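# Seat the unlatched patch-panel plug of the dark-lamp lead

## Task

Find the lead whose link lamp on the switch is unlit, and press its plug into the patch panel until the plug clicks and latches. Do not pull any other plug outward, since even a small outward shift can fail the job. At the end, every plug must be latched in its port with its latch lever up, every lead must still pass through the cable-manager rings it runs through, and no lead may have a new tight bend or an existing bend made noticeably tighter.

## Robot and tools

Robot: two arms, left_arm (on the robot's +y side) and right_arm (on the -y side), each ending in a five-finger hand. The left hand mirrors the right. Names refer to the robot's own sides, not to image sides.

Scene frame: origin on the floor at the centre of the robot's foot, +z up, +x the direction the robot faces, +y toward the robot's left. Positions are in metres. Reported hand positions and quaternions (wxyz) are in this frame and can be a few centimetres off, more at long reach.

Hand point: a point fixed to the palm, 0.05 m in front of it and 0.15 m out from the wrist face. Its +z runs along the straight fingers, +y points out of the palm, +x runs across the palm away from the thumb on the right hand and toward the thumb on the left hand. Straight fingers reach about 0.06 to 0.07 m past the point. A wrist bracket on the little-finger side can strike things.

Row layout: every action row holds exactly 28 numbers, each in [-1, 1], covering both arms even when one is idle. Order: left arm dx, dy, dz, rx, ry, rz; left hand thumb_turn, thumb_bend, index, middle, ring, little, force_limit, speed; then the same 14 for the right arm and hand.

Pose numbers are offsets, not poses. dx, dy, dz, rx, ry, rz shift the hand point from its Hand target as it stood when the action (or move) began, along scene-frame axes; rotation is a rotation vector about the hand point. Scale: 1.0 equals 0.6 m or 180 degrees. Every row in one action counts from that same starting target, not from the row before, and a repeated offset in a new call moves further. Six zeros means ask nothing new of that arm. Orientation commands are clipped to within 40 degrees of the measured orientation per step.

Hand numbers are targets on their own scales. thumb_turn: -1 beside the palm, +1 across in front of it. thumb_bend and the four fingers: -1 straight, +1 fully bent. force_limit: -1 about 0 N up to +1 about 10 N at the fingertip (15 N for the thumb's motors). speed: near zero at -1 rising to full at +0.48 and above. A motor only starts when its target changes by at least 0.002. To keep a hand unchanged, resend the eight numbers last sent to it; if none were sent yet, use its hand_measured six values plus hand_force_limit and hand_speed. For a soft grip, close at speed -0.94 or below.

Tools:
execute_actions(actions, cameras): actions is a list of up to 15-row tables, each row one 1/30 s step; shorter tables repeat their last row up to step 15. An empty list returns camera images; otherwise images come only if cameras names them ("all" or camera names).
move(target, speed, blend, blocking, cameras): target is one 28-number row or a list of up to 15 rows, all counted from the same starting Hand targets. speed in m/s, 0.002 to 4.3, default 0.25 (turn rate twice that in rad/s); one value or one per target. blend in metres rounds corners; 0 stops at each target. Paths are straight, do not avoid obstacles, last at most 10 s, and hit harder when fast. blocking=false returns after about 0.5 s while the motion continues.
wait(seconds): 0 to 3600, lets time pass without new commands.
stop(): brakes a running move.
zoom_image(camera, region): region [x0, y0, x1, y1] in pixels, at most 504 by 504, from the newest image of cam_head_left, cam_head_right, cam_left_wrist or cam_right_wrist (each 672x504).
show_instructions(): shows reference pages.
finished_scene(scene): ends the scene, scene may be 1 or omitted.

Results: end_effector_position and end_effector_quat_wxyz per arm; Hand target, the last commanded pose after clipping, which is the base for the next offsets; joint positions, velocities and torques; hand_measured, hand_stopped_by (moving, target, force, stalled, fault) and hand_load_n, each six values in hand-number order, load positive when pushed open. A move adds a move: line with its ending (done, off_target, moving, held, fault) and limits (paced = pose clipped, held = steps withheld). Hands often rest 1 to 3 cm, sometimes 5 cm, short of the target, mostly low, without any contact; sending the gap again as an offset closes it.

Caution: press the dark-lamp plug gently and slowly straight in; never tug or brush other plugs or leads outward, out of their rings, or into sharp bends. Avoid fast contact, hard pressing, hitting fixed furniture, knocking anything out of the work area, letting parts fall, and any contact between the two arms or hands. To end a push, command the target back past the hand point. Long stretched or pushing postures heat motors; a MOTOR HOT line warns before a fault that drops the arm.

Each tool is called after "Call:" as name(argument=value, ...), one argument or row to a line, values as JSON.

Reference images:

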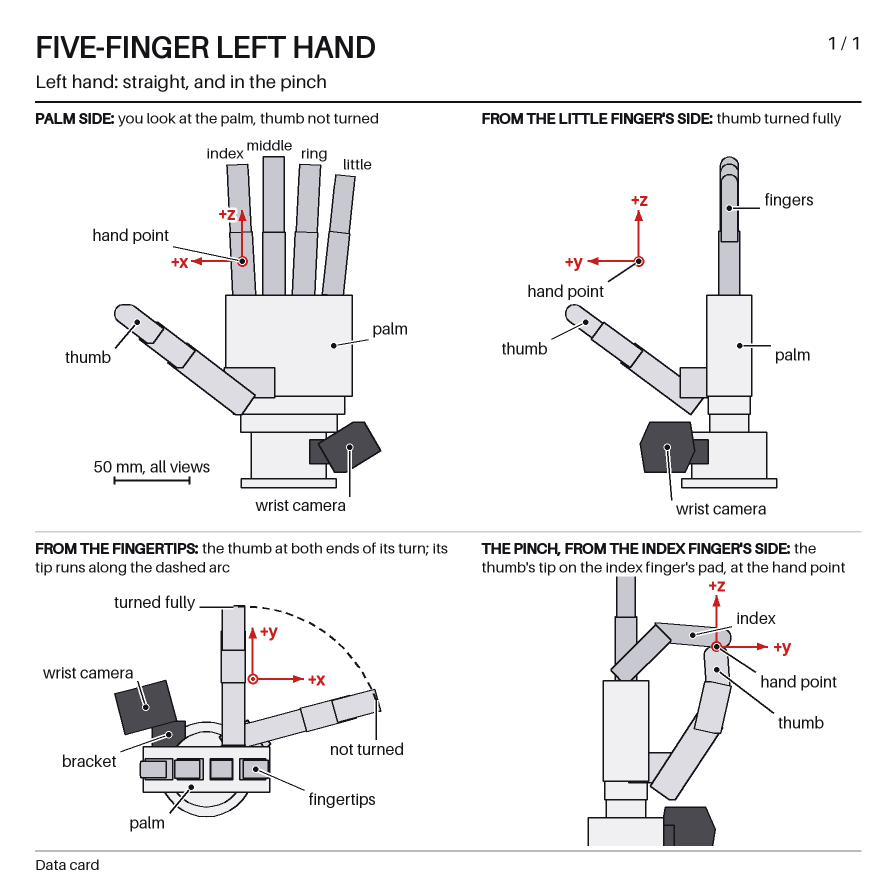

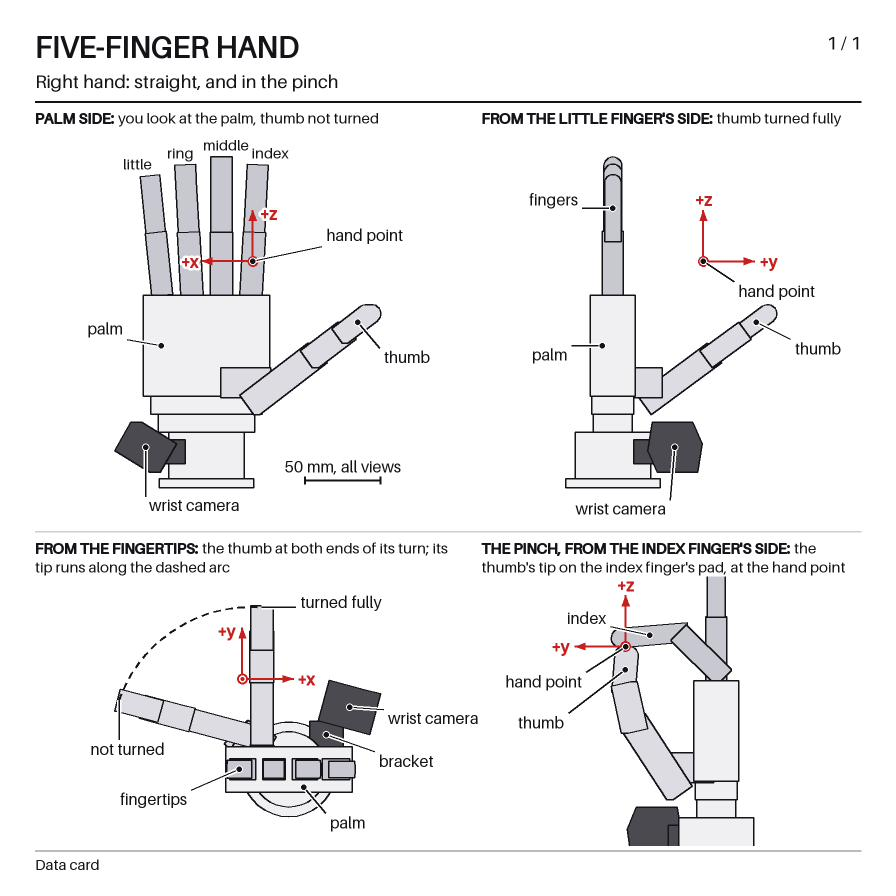

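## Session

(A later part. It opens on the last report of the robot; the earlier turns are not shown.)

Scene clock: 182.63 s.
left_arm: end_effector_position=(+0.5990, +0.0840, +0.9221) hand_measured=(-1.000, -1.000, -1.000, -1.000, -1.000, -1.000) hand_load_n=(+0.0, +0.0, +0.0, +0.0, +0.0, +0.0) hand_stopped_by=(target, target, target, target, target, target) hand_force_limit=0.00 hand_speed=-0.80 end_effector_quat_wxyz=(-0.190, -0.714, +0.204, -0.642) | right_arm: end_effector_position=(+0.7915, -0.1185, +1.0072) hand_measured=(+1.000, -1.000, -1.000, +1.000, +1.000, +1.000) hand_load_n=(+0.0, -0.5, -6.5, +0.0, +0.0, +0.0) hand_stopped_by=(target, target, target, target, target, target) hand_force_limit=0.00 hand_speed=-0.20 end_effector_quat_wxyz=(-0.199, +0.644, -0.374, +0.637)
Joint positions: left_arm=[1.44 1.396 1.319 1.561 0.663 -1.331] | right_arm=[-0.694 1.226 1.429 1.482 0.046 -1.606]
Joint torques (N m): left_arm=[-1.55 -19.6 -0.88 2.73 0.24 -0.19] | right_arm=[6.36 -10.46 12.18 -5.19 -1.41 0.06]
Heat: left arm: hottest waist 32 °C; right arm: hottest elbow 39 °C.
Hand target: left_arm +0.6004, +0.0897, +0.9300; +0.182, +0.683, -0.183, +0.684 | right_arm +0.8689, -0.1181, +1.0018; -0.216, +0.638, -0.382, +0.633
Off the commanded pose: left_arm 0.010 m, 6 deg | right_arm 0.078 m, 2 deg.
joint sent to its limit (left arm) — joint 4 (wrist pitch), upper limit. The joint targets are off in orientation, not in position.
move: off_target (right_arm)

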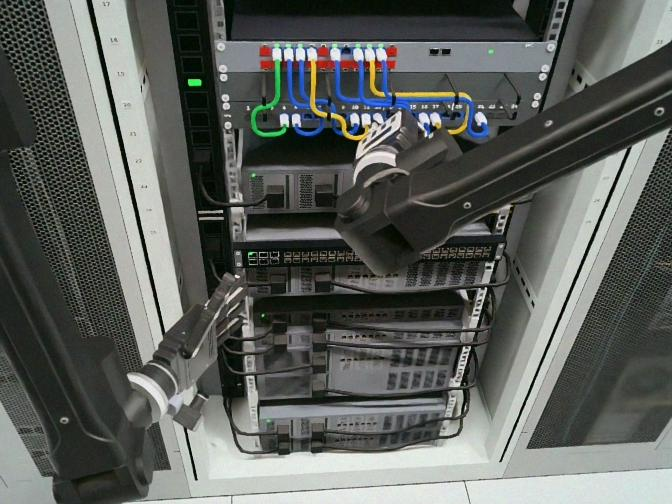

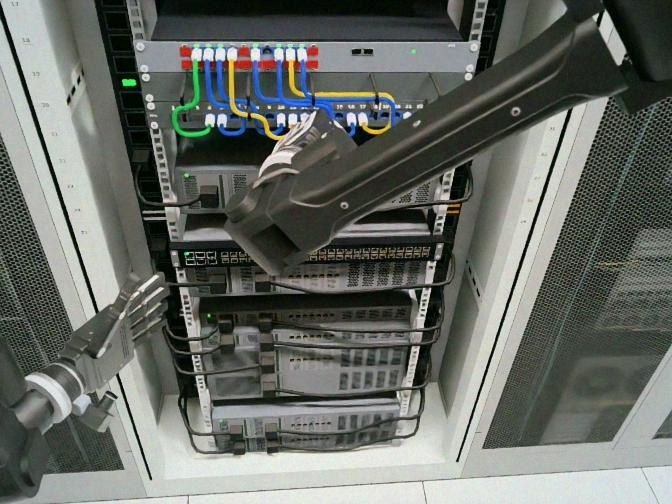

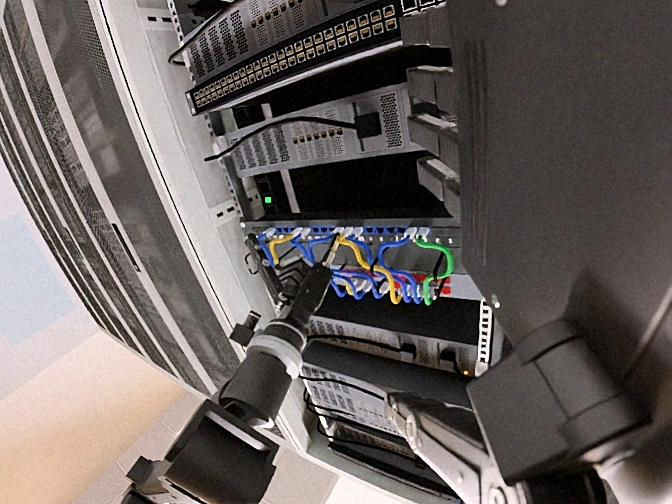

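Call:
zoom_image(
  camera="cam_head_left",
  region=[195, 265, 255, 325],
)

Call:
zoom_image(
  camera="cam_head_right",
  region=[115, 265, 175, 325],
)

Scaled by 8.400 from the camera's image (finer frame: 960x720).

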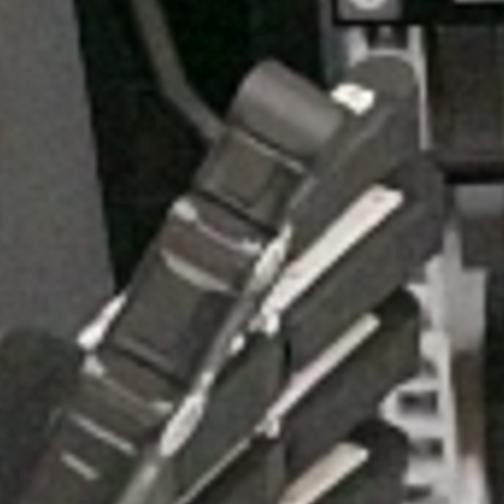

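Scaled by 8.400 from the camera's image (finer frame: 960x720).

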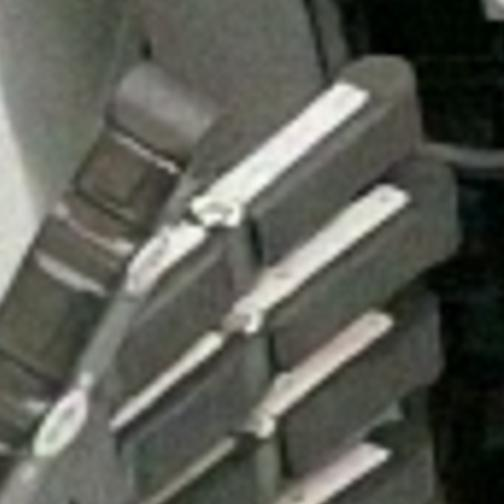

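Call:
move(
  target=[0,0,0,0,0,0,-1,-1,-1,-1,-1,-1,0.0,-0.8,0,0,0.025,0,0,0,1,-1,-1,1,1,1,0.0,-0.2],
  speed=0.05,
  cameras=["cam_head_left","cam_head_right","cam_left_wrist"],
)

Call:
zoom_image(
  camera="cam_head_left",
  region=[355, 105, 395, 145],
)

Call:
zoom_image(
  camera="cam_left_wrist",
  region=[310, 220, 350, 260],
)

Scene clock: 187.37 s.
left_arm: end_effector_position=(+0.5990, +0.0840, +0.9221) hand_measured=(-1.000, -1.000, -1.000, -1.000, -1.000, -1.000) hand_load_n=(+0.0, +0.0, +0.0, +0.0, +0.0, +0.0) hand_stopped_by=(target, target, target, target, target, target) hand_force_limit=0.00 hand_speed=-0.80 end_effector_quat_wxyz=(-0.190, -0.714, +0.204, -0.642) | right_arm: end_effector_position=(+0.7912, -0.1175, +1.0106) hand_measured=(+1.000, -1.000, -0.998, +1.000, +1.000, +1.000) hand_load_n=(+0.0, +0.0, -11.5, +0.0, +0.0, +0.0) hand_stopped_by=(target, target, target, target, target, target) hand_force_limit=0.00 hand_speed=-0.20 end_effector_quat_wxyz=(-0.186, +0.652, -0.372, +0.634)
Joint positions: left_arm=[1.44 1.396 1.319 1.561 0.663 -1.331] | right_arm=[-0.671 1.224 1.429 1.477 0.062 -1.652]
Joint torques (N m): left_arm=[-1.85 -19.08 -0.96 2.71 0.26 -0.2] | right_arm=[7.24 -11.58 10.89 -5.08 -2.19 0.18]
Heat: left arm: hottest waist 32 °C; right arm: hottest elbow 39 °C.
Hand target: left_arm +0.6004, +0.0897, +0.9300; +0.182, +0.683, -0.183, +0.684 | right_arm +0.8688, -0.1181, +1.0167; -0.216, +0.638, -0.382, +0.633
Off the commanded pose: left_arm 0.010 m, 6 deg | right_arm 0.078 m, 4 deg.
joint sent to its limit (left arm) — joint 4 (wrist pitch), upper limit. The joint targets are off in orientation, not in position.
move: off_target (right_arm)

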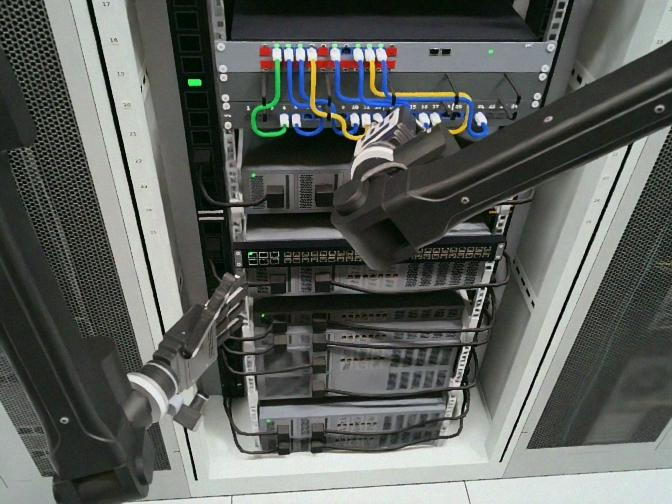

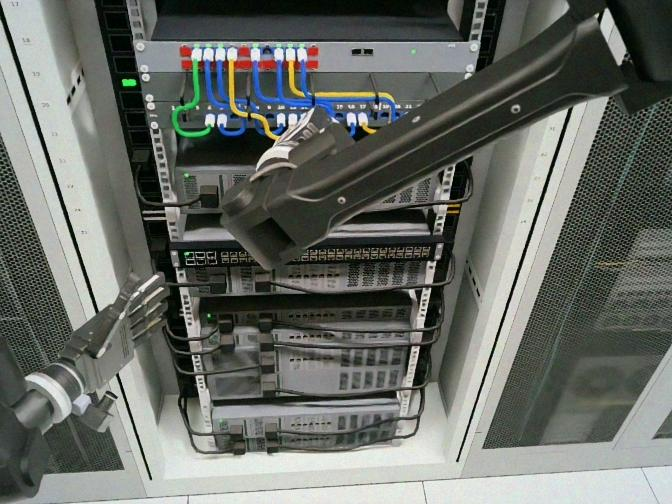

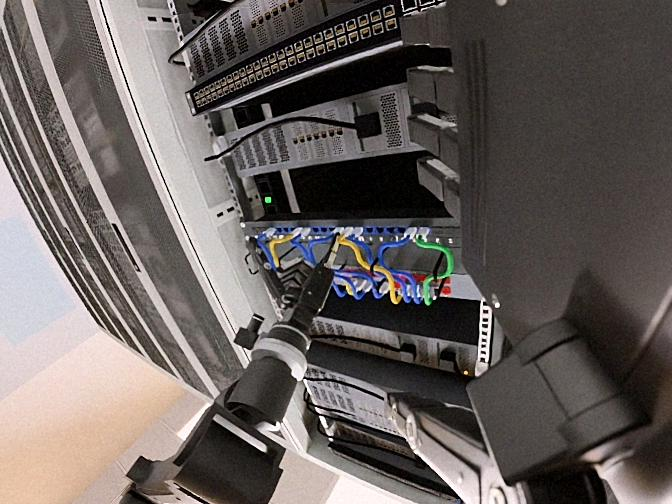

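Scaled by 12.600 from the camera's image (finer frame: 960x720).

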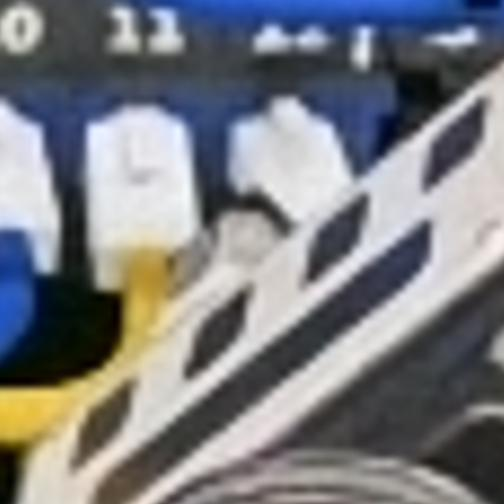

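Scaled by 12.600 from the camera's image (finer frame: 960x720).

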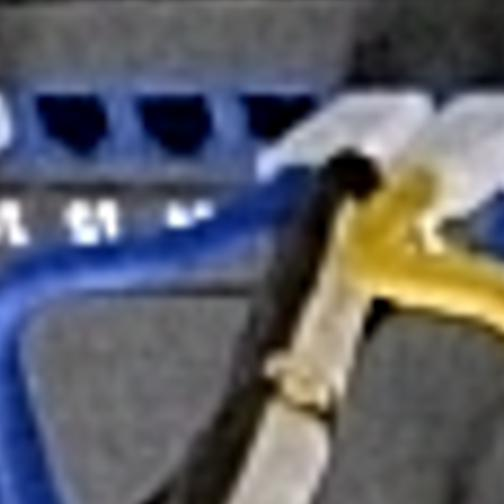

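Call:
move(
  target=[
    [0,0,0,0,0,0,-1,-1,-1,-1,-1,-1,0.0,-0.8,-0.12,0.0,-0.02,0,0,0,1,-1,-1,1,1,1,0.0,-0.2],
    [0,0,0,0,0,0,-1,-1,-1,-1,-1,-1,0.0,-0.8,-0.19,0.005,-0.005,0,0,0,1,-1,-1,1,1,1,0.0,-0.2],
  ],
  speed=0.08,
  cameras=["cam_head_left","cam_head_right","cam_left_wrist"],
)

Call:
zoom_image(
  camera="cam_head_left",
  region=[355, 105, 395, 145],
)

Call:
zoom_image(
  camera="cam_left_wrist",
  region=[310, 220, 350, 260],
)

Scene clock: 190.17 s.
left_arm: end_effector_position=(+0.5990, +0.0840, +0.9221) hand_measured=(-1.000, -1.000, -1.000, -1.000, -1.000, -1.000) hand_load_n=(+0.0, +0.0, +0.0, +0.0, +0.0, +0.0) hand_stopped_by=(target, target, target, target, target, target) hand_force_limit=0.00 hand_speed=-0.80 end_effector_quat_wxyz=(-0.190, -0.714, +0.204, -0.642) | right_arm: end_effector_position=(+0.7541, -0.1053, +1.0100) hand_measured=(+1.000, -1.000, -1.000, +1.000, +1.000, +1.000) hand_load_n=(+0.5, +0.0, +0.0, +0.0, +0.0, +0.0) hand_stopped_by=(target, target, target, target, target, target) hand_force_limit=0.00 hand_speed=-0.20 end_effector_quat_wxyz=(-0.220, +0.647, -0.381, +0.623)
Joint positions: left_arm=[1.44 1.396 1.319 1.561 0.663 -1.331] | right_arm=[-0.69 1.203 1.307 1.548 0.039 -1.568]
Joint torques (N m): left_arm=[-1.96 -19.49 -0.88 2.7 0.28 -0.22] | right_arm=[3.55 -11.16 0.29 1.95 -0.87 0]
Heat: left arm: hottest waist 32 °C; right arm: hottest elbow 39 °C.
Hand target: left_arm +0.6004, +0.0897, +0.9300; +0.182, +0.683, -0.183, +0.684 | right_arm +0.7548, -0.1152, +1.0138; -0.216, +0.638, -0.382, +0.633
Off the commanded pose: left_arm 0.010 m, 6 deg | right_arm 0.011 m, 2 deg.
joint sent to its limit (left arm) — joint 4 (wrist pitch), upper limit. The joint targets are off in orientation, not in position.
joint sent to its limit (right arm) — joint 4 (wrist pitch), upper limit. The joint targets still meet the commanded pose.
move: off_target (right_arm)

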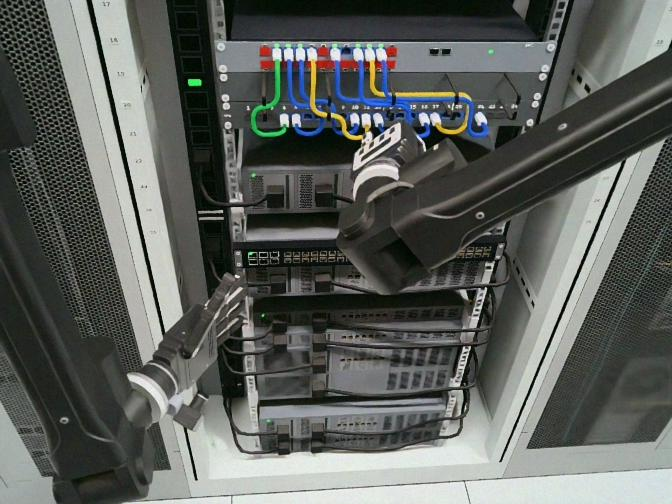

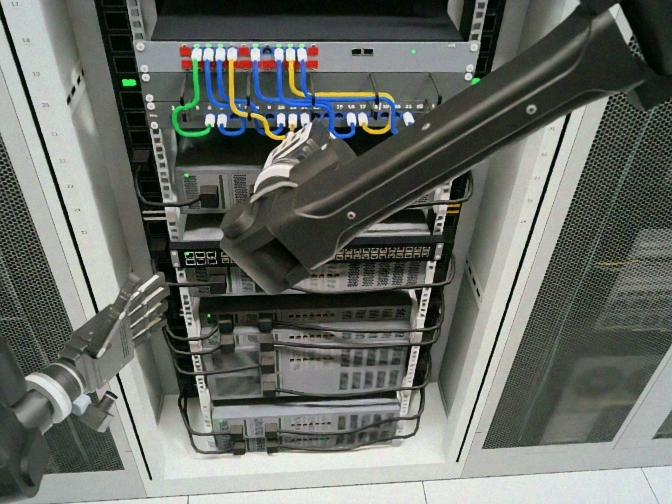

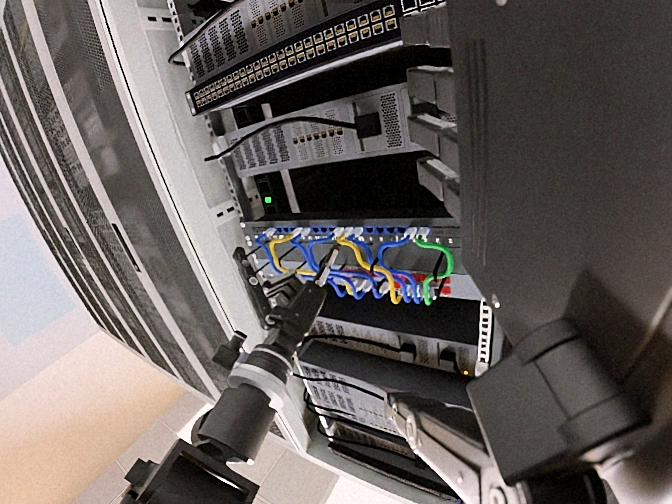

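Scaled by 12.600 from the camera's image (finer frame: 960x720).

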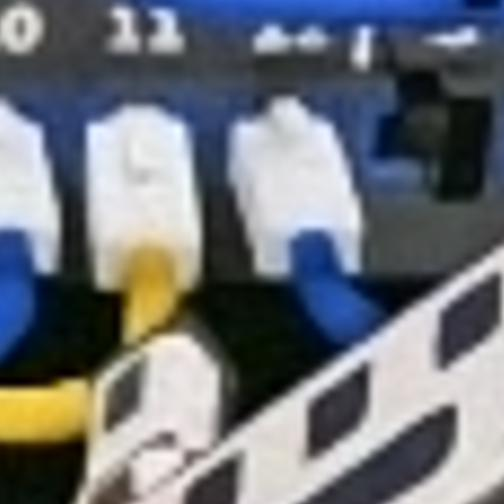

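Scaled by 12.600 from the camera's image (finer frame: 960x720).

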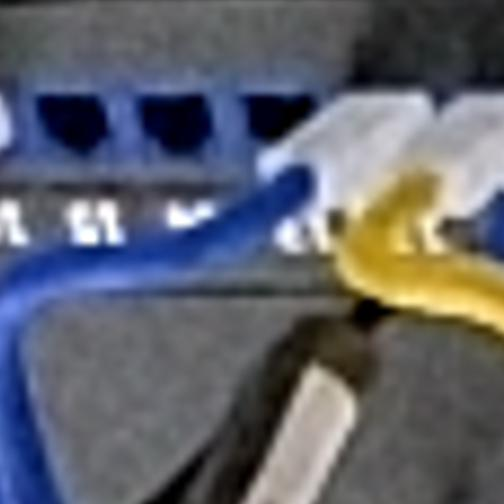

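Call:
zoom_image(
  camera="cam_left_wrist",
  region=[328, 225, 348, 245],
)

Scaled by 25.200 from the camera's image (finer frame: 960x720).

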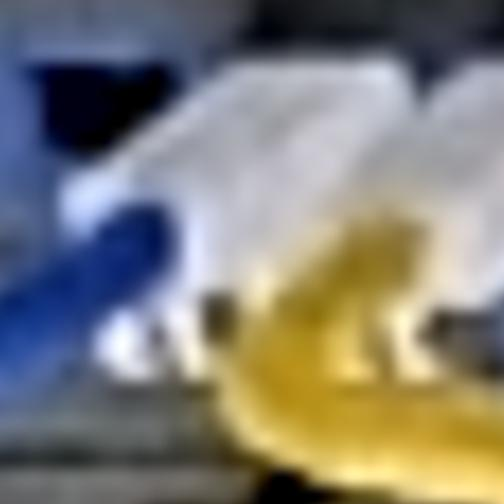

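Call:
move(
  target=[0,0,0,0,0,0,-1,-1,-1,-1,-1,-1,0.0,-0.8,0.0333,-0.0122,-0.01,0,0,0,1,-1,-1,1,1,1,0.0,-0.2],
  speed=0.04,
  cameras=["cam_head_left","cam_head_right","cam_left_wrist"],
)

Call:
zoom_image(
  camera="cam_head_left",
  region=[355, 105, 395, 145],
)

Call:
zoom_image(
  camera="cam_head_right",
  region=[275, 105, 315, 145],
)

Scene clock: 192.53 s.
left_arm: end_effector_position=(+0.5990, +0.0840, +0.9221) hand_measured=(-1.000, -1.000, -1.000, -1.000, -1.000, -1.000) hand_load_n=(+0.5, +0.0, +0.0, +0.0, +0.0, +0.0) hand_stopped_by=(target, target, target, target, target, target) hand_force_limit=0.00 hand_speed=-0.80 end_effector_quat_wxyz=(-0.190, -0.714, +0.204, -0.642) | right_arm: end_effector_position=(+0.7705, -0.1133, +1.0106) hand_measured=(+1.000, -1.000, -1.000, +1.000, +1.000, +1.000) hand_load_n=(+0.5, +0.0, +0.0, +0.0, +0.0, +0.0) hand_stopped_by=(target, target, target, target, target, target) hand_force_limit=0.00 hand_speed=-0.20 end_effector_quat_wxyz=(-0.220, +0.638, -0.387, +0.628)
Joint positions: left_arm=[1.44 1.396 1.319 1.561 0.663 -1.331] | right_arm=[-0.696 1.203 1.351 1.524 0.039 -1.552]
Joint torques (N m): left_arm=[-1.38 -19.78 -0.8 2.74 0.3 -0.2] | right_arm=[2.55 -10.81 1.63 1.09 -0.82 -0.01]
Heat: left arm: hottest waist 32 °C; right arm: hottest elbow 39 °C.
Hand target: left_arm +0.6004, +0.0897, +0.9300; +0.182, +0.683, -0.183, +0.684 | right_arm +0.7749, -0.1226, +1.0078; -0.216, +0.638, -0.382, +0.633
Off the commanded pose: left_arm 0.010 m, 6 deg | right_arm 0.011 m, 1 deg.
joint sent to its limit (left arm) — joint 4 (wrist pitch), upper limit. The joint targets are off in orientation, not in position.
move: off_target (right_arm)

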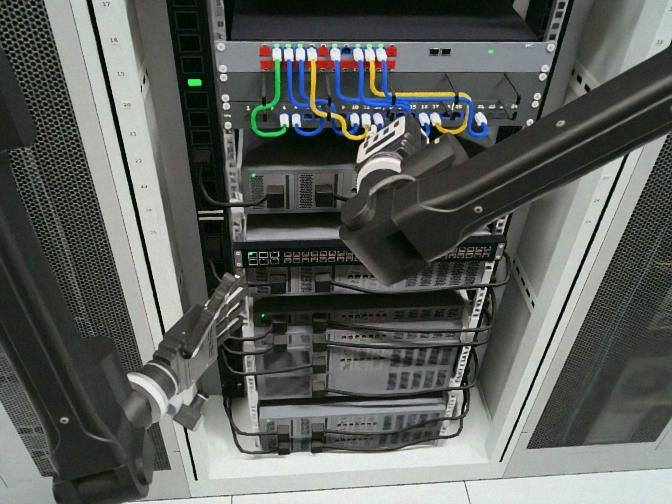

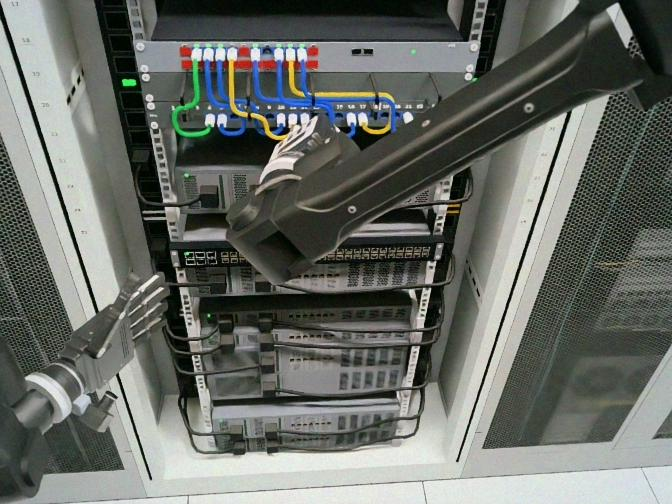

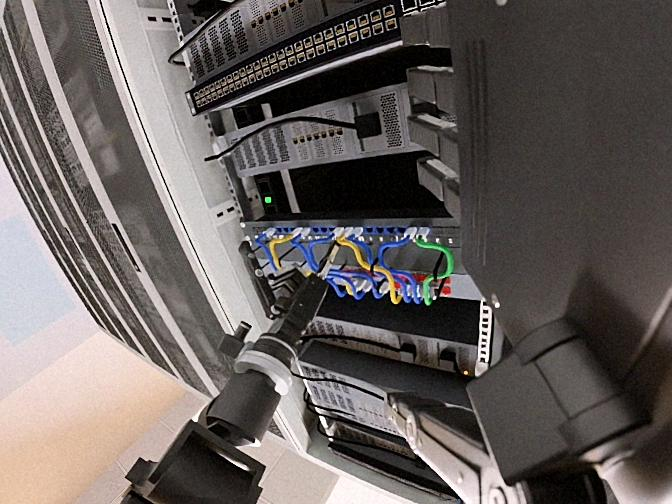

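Scaled by 12.600 from the camera's image (finer frame: 960x720).

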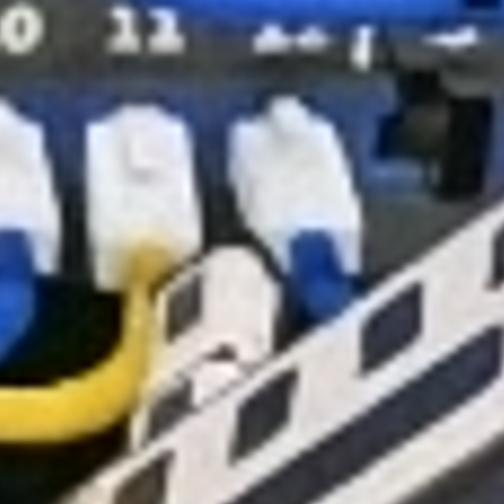

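Scaled by 12.600 from the camera's image (finer frame: 960x720).

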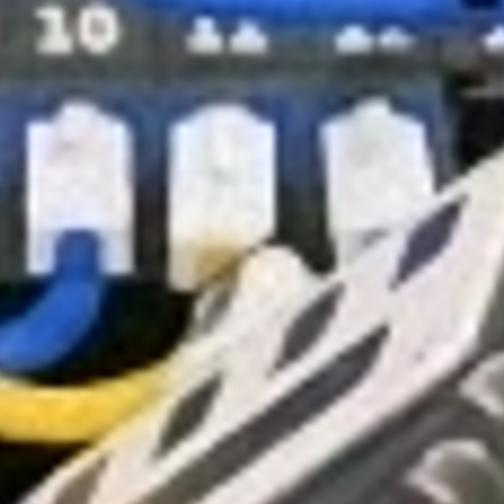

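Call:
zoom_image(
  camera="cam_head_left",
  region=[362, 116, 382, 136],
)

Call:
zoom_image(
  camera="cam_head_right",
  region=[286, 116, 306, 136],
)

Call:
zoom_image(
  camera="cam_left_wrist",
  region=[328, 225, 348, 245],
)

Scaled by 25.200 from the camera's image (finer frame: 960x720).

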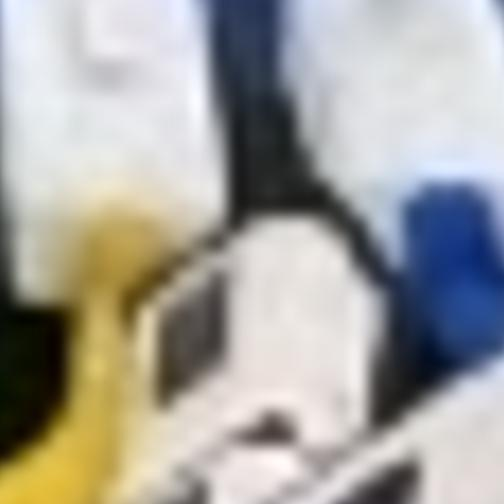

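Scaled by 25.200 from the camera's image (finer frame: 960x720).

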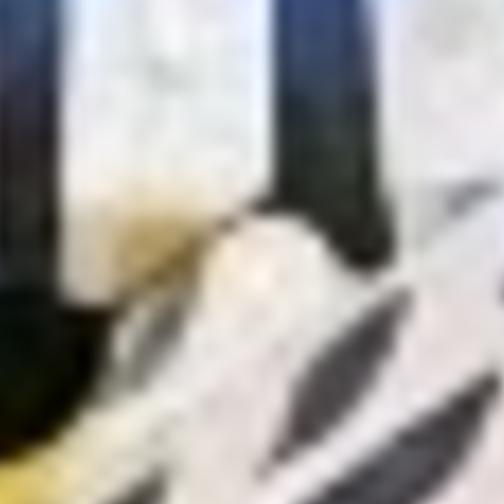

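Scaled by 25.200 from the camera's image (finer frame: 960x720).

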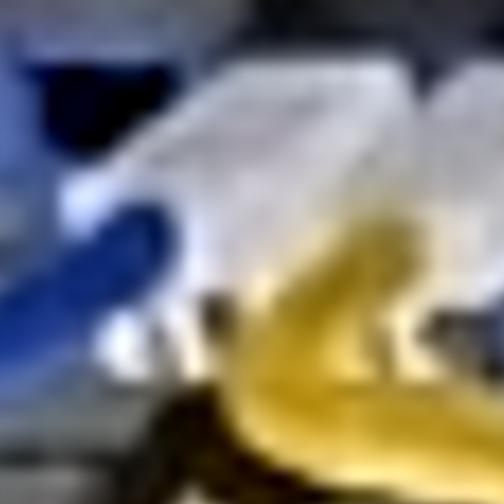

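Call:
wait(
  seconds=0.1,
  cameras=["all"],
)

Scene clock: 194.20 s.
left_arm: end_effector_position=(+0.5990, +0.0840, +0.9221) hand_measured=(-1.000, -1.000, -1.000, -1.000, -1.000, -1.000) hand_load_n=(+0.0, +0.0, +0.0, +0.0, +0.0, +0.0) hand_stopped_by=(target, target, target, target, target, target) hand_force_limit=0.00 hand_speed=-0.80 end_effector_quat_wxyz=(-0.190, -0.714, +0.204, -0.642) | right_arm: end_effector_position=(+0.7705, -0.1132, +1.0106) hand_measured=(+1.000, -1.000, -1.000, +1.000, +1.000, +1.000) hand_load_n=(+0.0, +0.0, +0.0, +0.0, +0.0, +0.0) hand_stopped_by=(target, target, target, target, target, target) hand_force_limit=0.00 hand_speed=-0.20 end_effector_quat_wxyz=(-0.220, +0.638, -0.387, +0.628)
Joint positions: left_arm=[1.44 1.396 1.319 1.561 0.663 -1.331] | right_arm=[-0.696 1.203 1.351 1.523 0.039 -1.551]
Joint torques (N m): left_arm=[-1.9 -19.72 -0.8 2.67 0.28 -0.23] | right_arm=[2.55 -10.99 1.61 1.1 -0.82 -0.01]
Heat: left arm: hottest waist 32 °C; right arm: hottest elbow 39 °C.
Hand target: left_arm +0.6004, +0.0897, +0.9300; +0.182, +0.683, -0.183, +0.684 | right_arm +0.7749, -0.1225, +1.0078; -0.216, +0.638, -0.382, +0.633
Off the commanded pose: left_arm 0.010 m, 6 deg | right_arm 0.011 m, 1 deg.
wait: 0.10 s; at rest from the start

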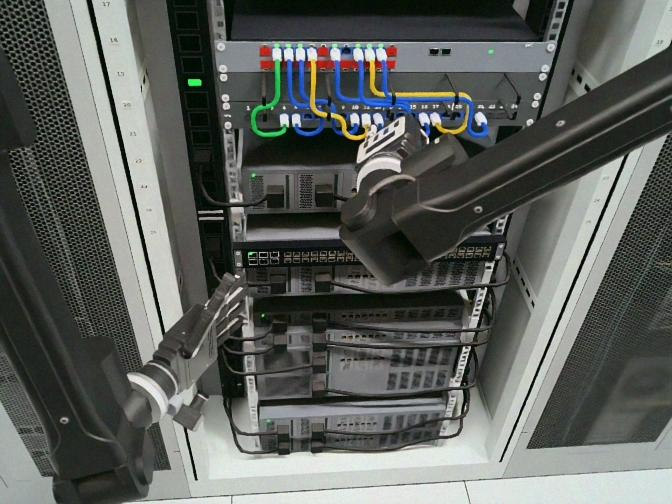

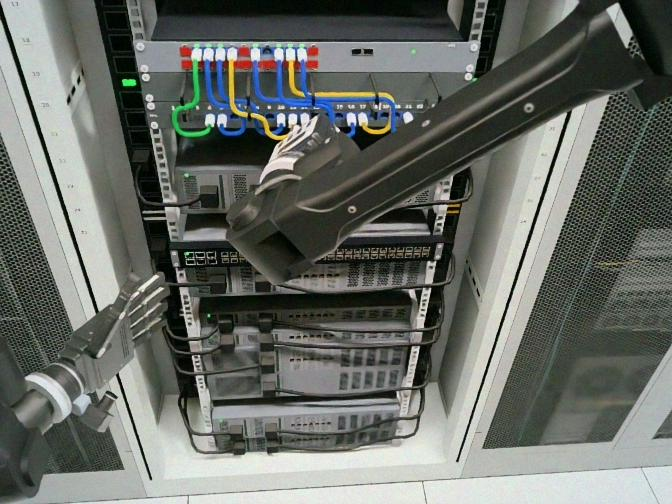

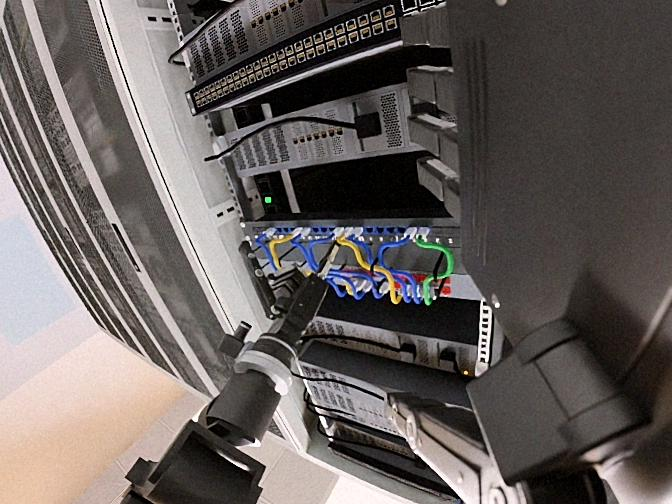

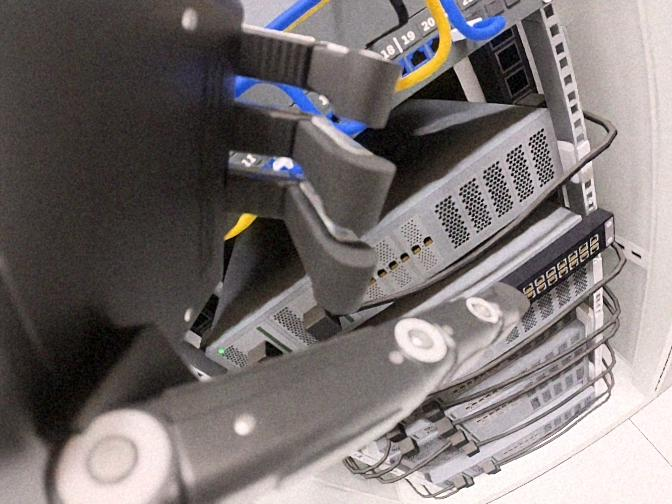

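Call:
move(
  target=[0,0,0,0,0,0,-1,-1,-1,-1,-1,-1,0.0,-0.8,0.0167,0,-0.004,0,0,0,1,-1,-1,1,1,1,0.0,-0.2],
  speed=0.03,
  cameras=["cam_head_left","cam_head_right","cam_left_wrist"],
)

Call:
zoom_image(
  camera="cam_head_left",
  region=[355, 105, 395, 145],
)

Call:
zoom_image(
  camera="cam_left_wrist",
  region=[328, 225, 348, 245],
)

Scene clock: 195.20 s.
left_arm: end_effector_position=(+0.5990, +0.0840, +0.9221) hand_measured=(-1.000, -1.000, -1.000, -1.000, -1.000, -1.000) hand_load_n=(+0.0, +0.0, +0.0, +0.0, +0.0, +0.0) hand_stopped_by=(target, target, target, target, target, target) hand_force_limit=0.00 hand_speed=-0.80 end_effector_quat_wxyz=(-0.190, -0.714, +0.204, -0.642) | right_arm: end_effector_position=(+0.7829, -0.1177, +1.0112) hand_measured=(+1.000, -1.000, -1.000, +1.000, +1.000, +1.000) hand_load_n=(+0.5, +0.0, -0.5, +0.0, +0.0, +0.0) hand_stopped_by=(target, target, target, target, target, target) hand_force_limit=0.00 hand_speed=-0.20 end_effector_quat_wxyz=(-0.219, +0.636, -0.388, +0.631)
Joint positions: left_arm=[1.44 1.396 1.319 1.561 0.663 -1.331] | right_arm=[-0.697 1.203 1.384 1.498 0.039 -1.551]
Joint torques (N m): left_arm=[-1.67 -19.14 -0.83 2.61 0.27 -0.18] | right_arm=[2.37 -10.52 1.84 1.1 -0.83 0]
Heat: left arm: hottest waist 32 °C; right arm: hottest elbow 39 °C.
Hand target: left_arm +0.6004, +0.0897, +0.9300; +0.182, +0.683, -0.183, +0.684 | right_arm +0.7849, -0.1225, +1.0054; -0.216, +0.638, -0.382, +0.633
Off the commanded pose: left_arm 0.010 m, 6 deg | right_arm 0.008 m, 1 deg.
joint sent to its limit (left arm) — joint 4 (wrist pitch), upper limit. The joint targets are off in orientation, not in position.
move: done

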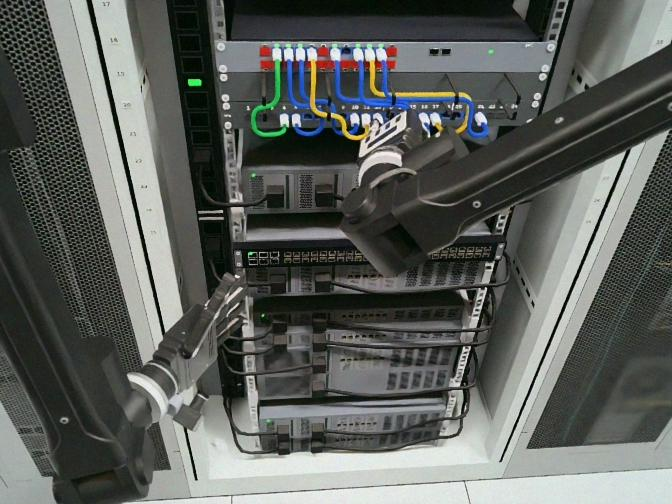

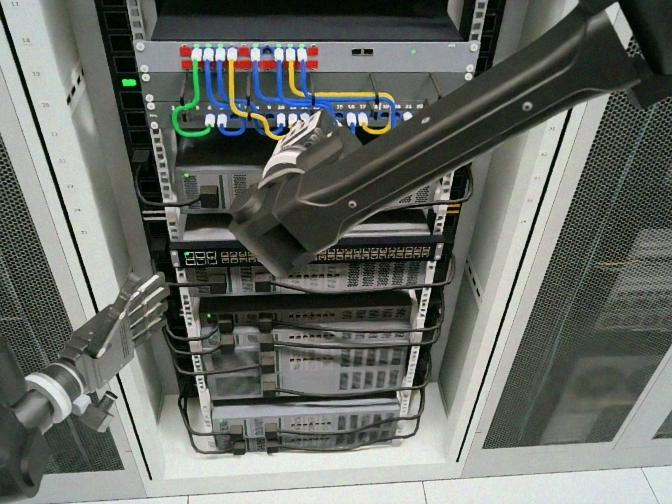

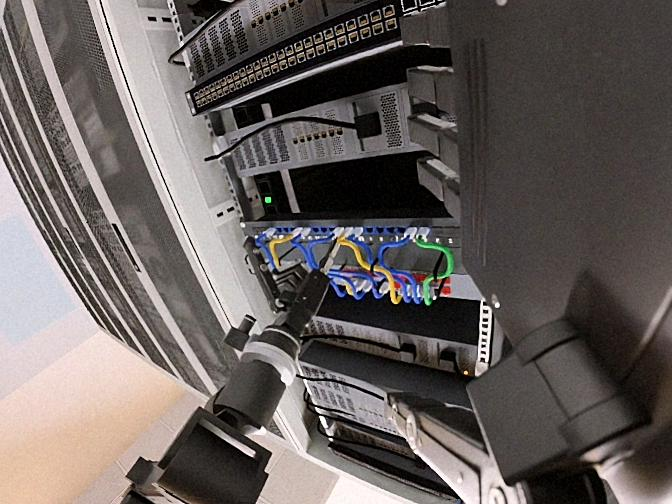

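Scaled by 12.600 from the camera's image (finer frame: 960x720).

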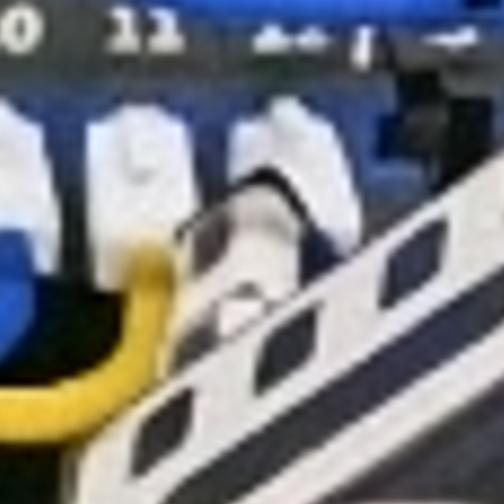

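Scaled by 25.200 from the camera's image (finer frame: 960x720).

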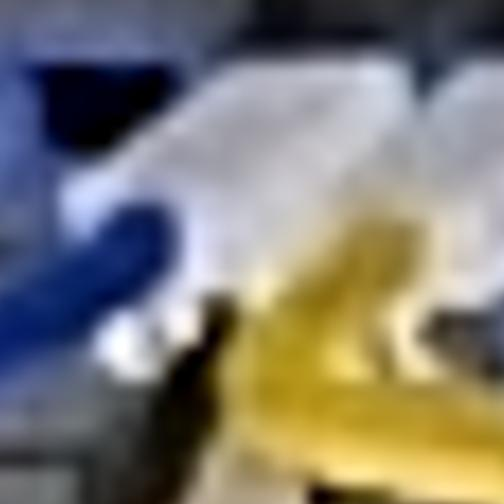

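Call:
zoom_image(
  camera="cam_left_wrist",
  region=[318, 225, 358, 265],
)

Call:
zoom_image(
  camera="cam_head_right",
  region=[275, 105, 315, 145],
)

Scaled by 12.600 from the camera's image (finer frame: 960x720).

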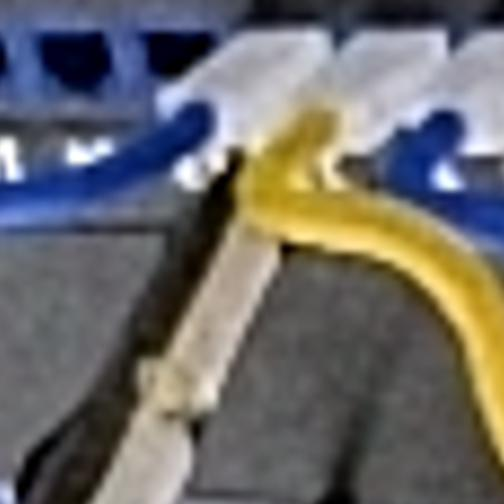

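Scaled by 12.600 from the camera's image (finer frame: 960x720).

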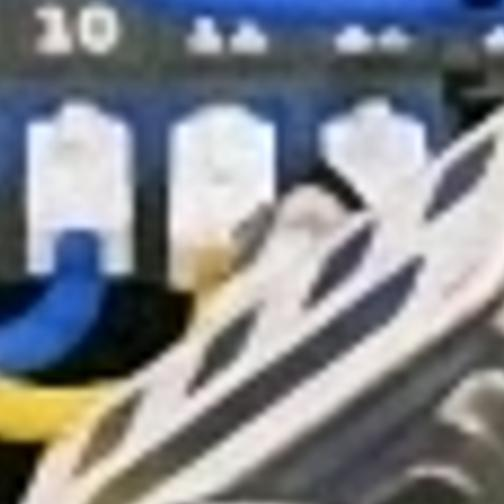

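Call:
move(
  target=[0,0,0,0,0,0,-1,-1,-1,-1,-1,-1,0.0,-0.8,-0.003,0.027,-0.0067,0,0,0,1,-1,-1,1,1,1,0.0,-0.2],
  speed=0.03,
  cameras=["cam_head_left","cam_head_right","cam_left_wrist"],
)

Call:
zoom_image(
  camera="cam_head_left",
  region=[355, 105, 395, 145],
)

Call:
zoom_image(
  camera="cam_left_wrist",
  region=[318, 225, 358, 265],
)

Scene clock: 196.67 s.
left_arm: end_effector_position=(+0.5990, +0.0840, +0.9221) hand_measured=(-1.000, -1.000, -1.000, -1.000, -1.000, -1.000) hand_load_n=(+0.0, +0.0, +0.0, +0.0, -0.5, +0.0) hand_stopped_by=(target, target, target, target, target, target) hand_force_limit=0.00 hand_speed=-0.80 end_effector_quat_wxyz=(-0.190, -0.714, +0.204, -0.642) | right_arm: end_effector_position=(+0.7861, -0.1148, +1.0081) hand_measured=(+1.000, -1.000, -1.000, +1.000, +1.000, +1.000) hand_load_n=(+0.0, +0.0, +0.0, +0.0, +0.0, +0.0) hand_stopped_by=(target, target, target, target, target, target) hand_force_limit=0.00 hand_speed=-0.20 end_effector_quat_wxyz=(-0.217, +0.634, -0.387, +0.634)
Joint positions: left_arm=[1.44 1.396 1.319 1.561 0.663 -1.331] | right_arm=[-0.697 1.222 1.408 1.5 0.038 -1.555]
Joint torques (N m): left_arm=[-2.2 -19.08 -0.87 2.74 0.3 -0.19] | right_arm=[4.19 -9.05 1.77 1.57 -0.89 -0.17]
Heat: left arm: hottest waist 32 °C; right arm: hottest elbow 39 °C.
Hand target: left_arm +0.6004, +0.0897, +0.9300; +0.182, +0.683, -0.183, +0.684 | right_arm +0.7831, -0.1063, +1.0014; -0.216, +0.638, -0.382, +0.633
Off the commanded pose: left_arm 0.010 m, 6 deg | right_arm 0.011 m, 1 deg.
joint sent to its limit (left arm) — joint 4 (wrist pitch), upper limit. The joint targets are off in orientation, not in position.
move: off_target (right_arm)

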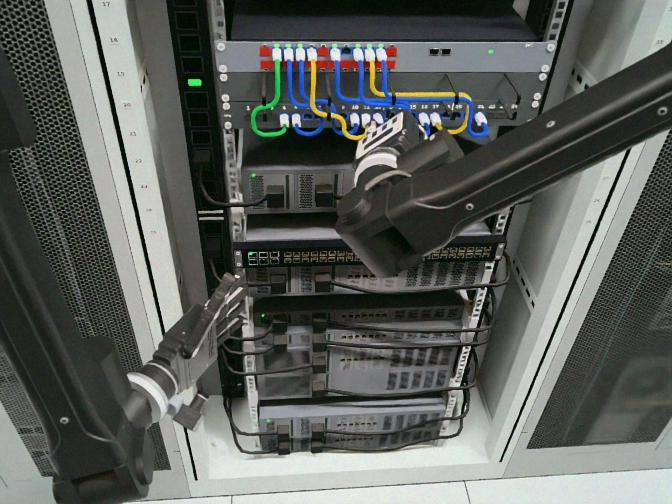

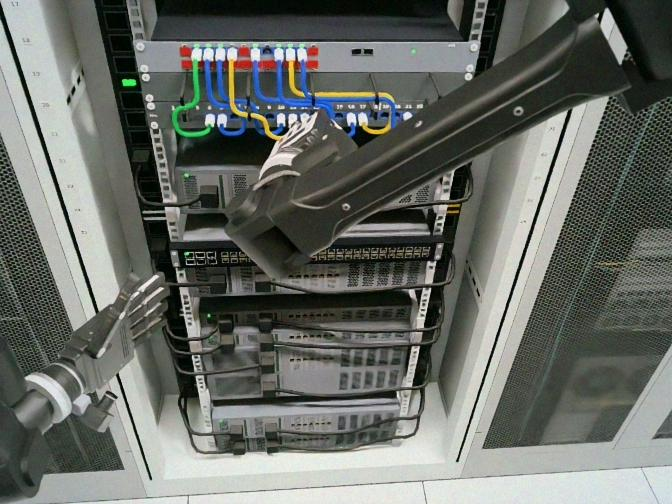

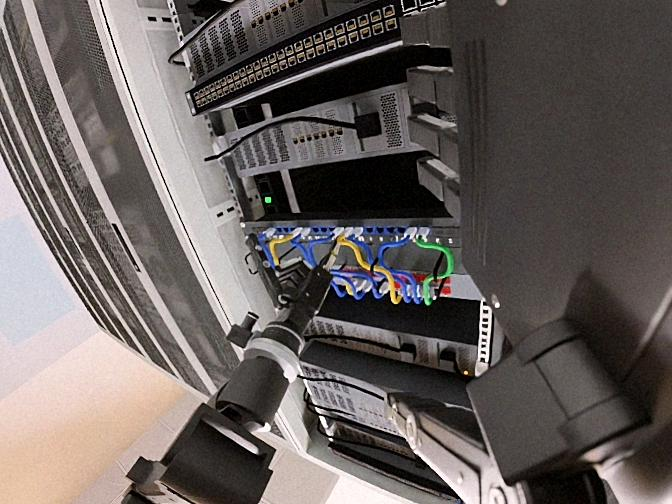

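Scaled by 12.600 from the camera's image (finer frame: 960x720).

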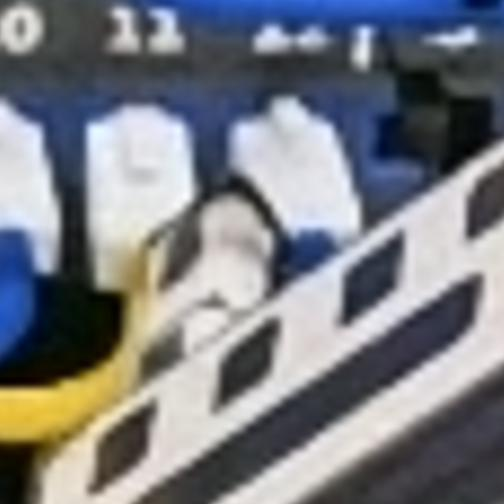

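Scaled by 12.600 from the camera's image (finer frame: 960x720).

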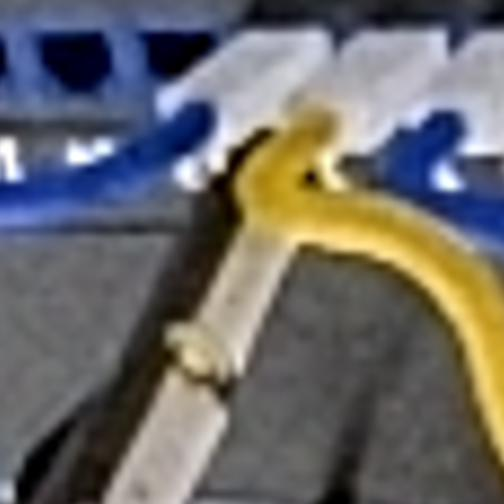

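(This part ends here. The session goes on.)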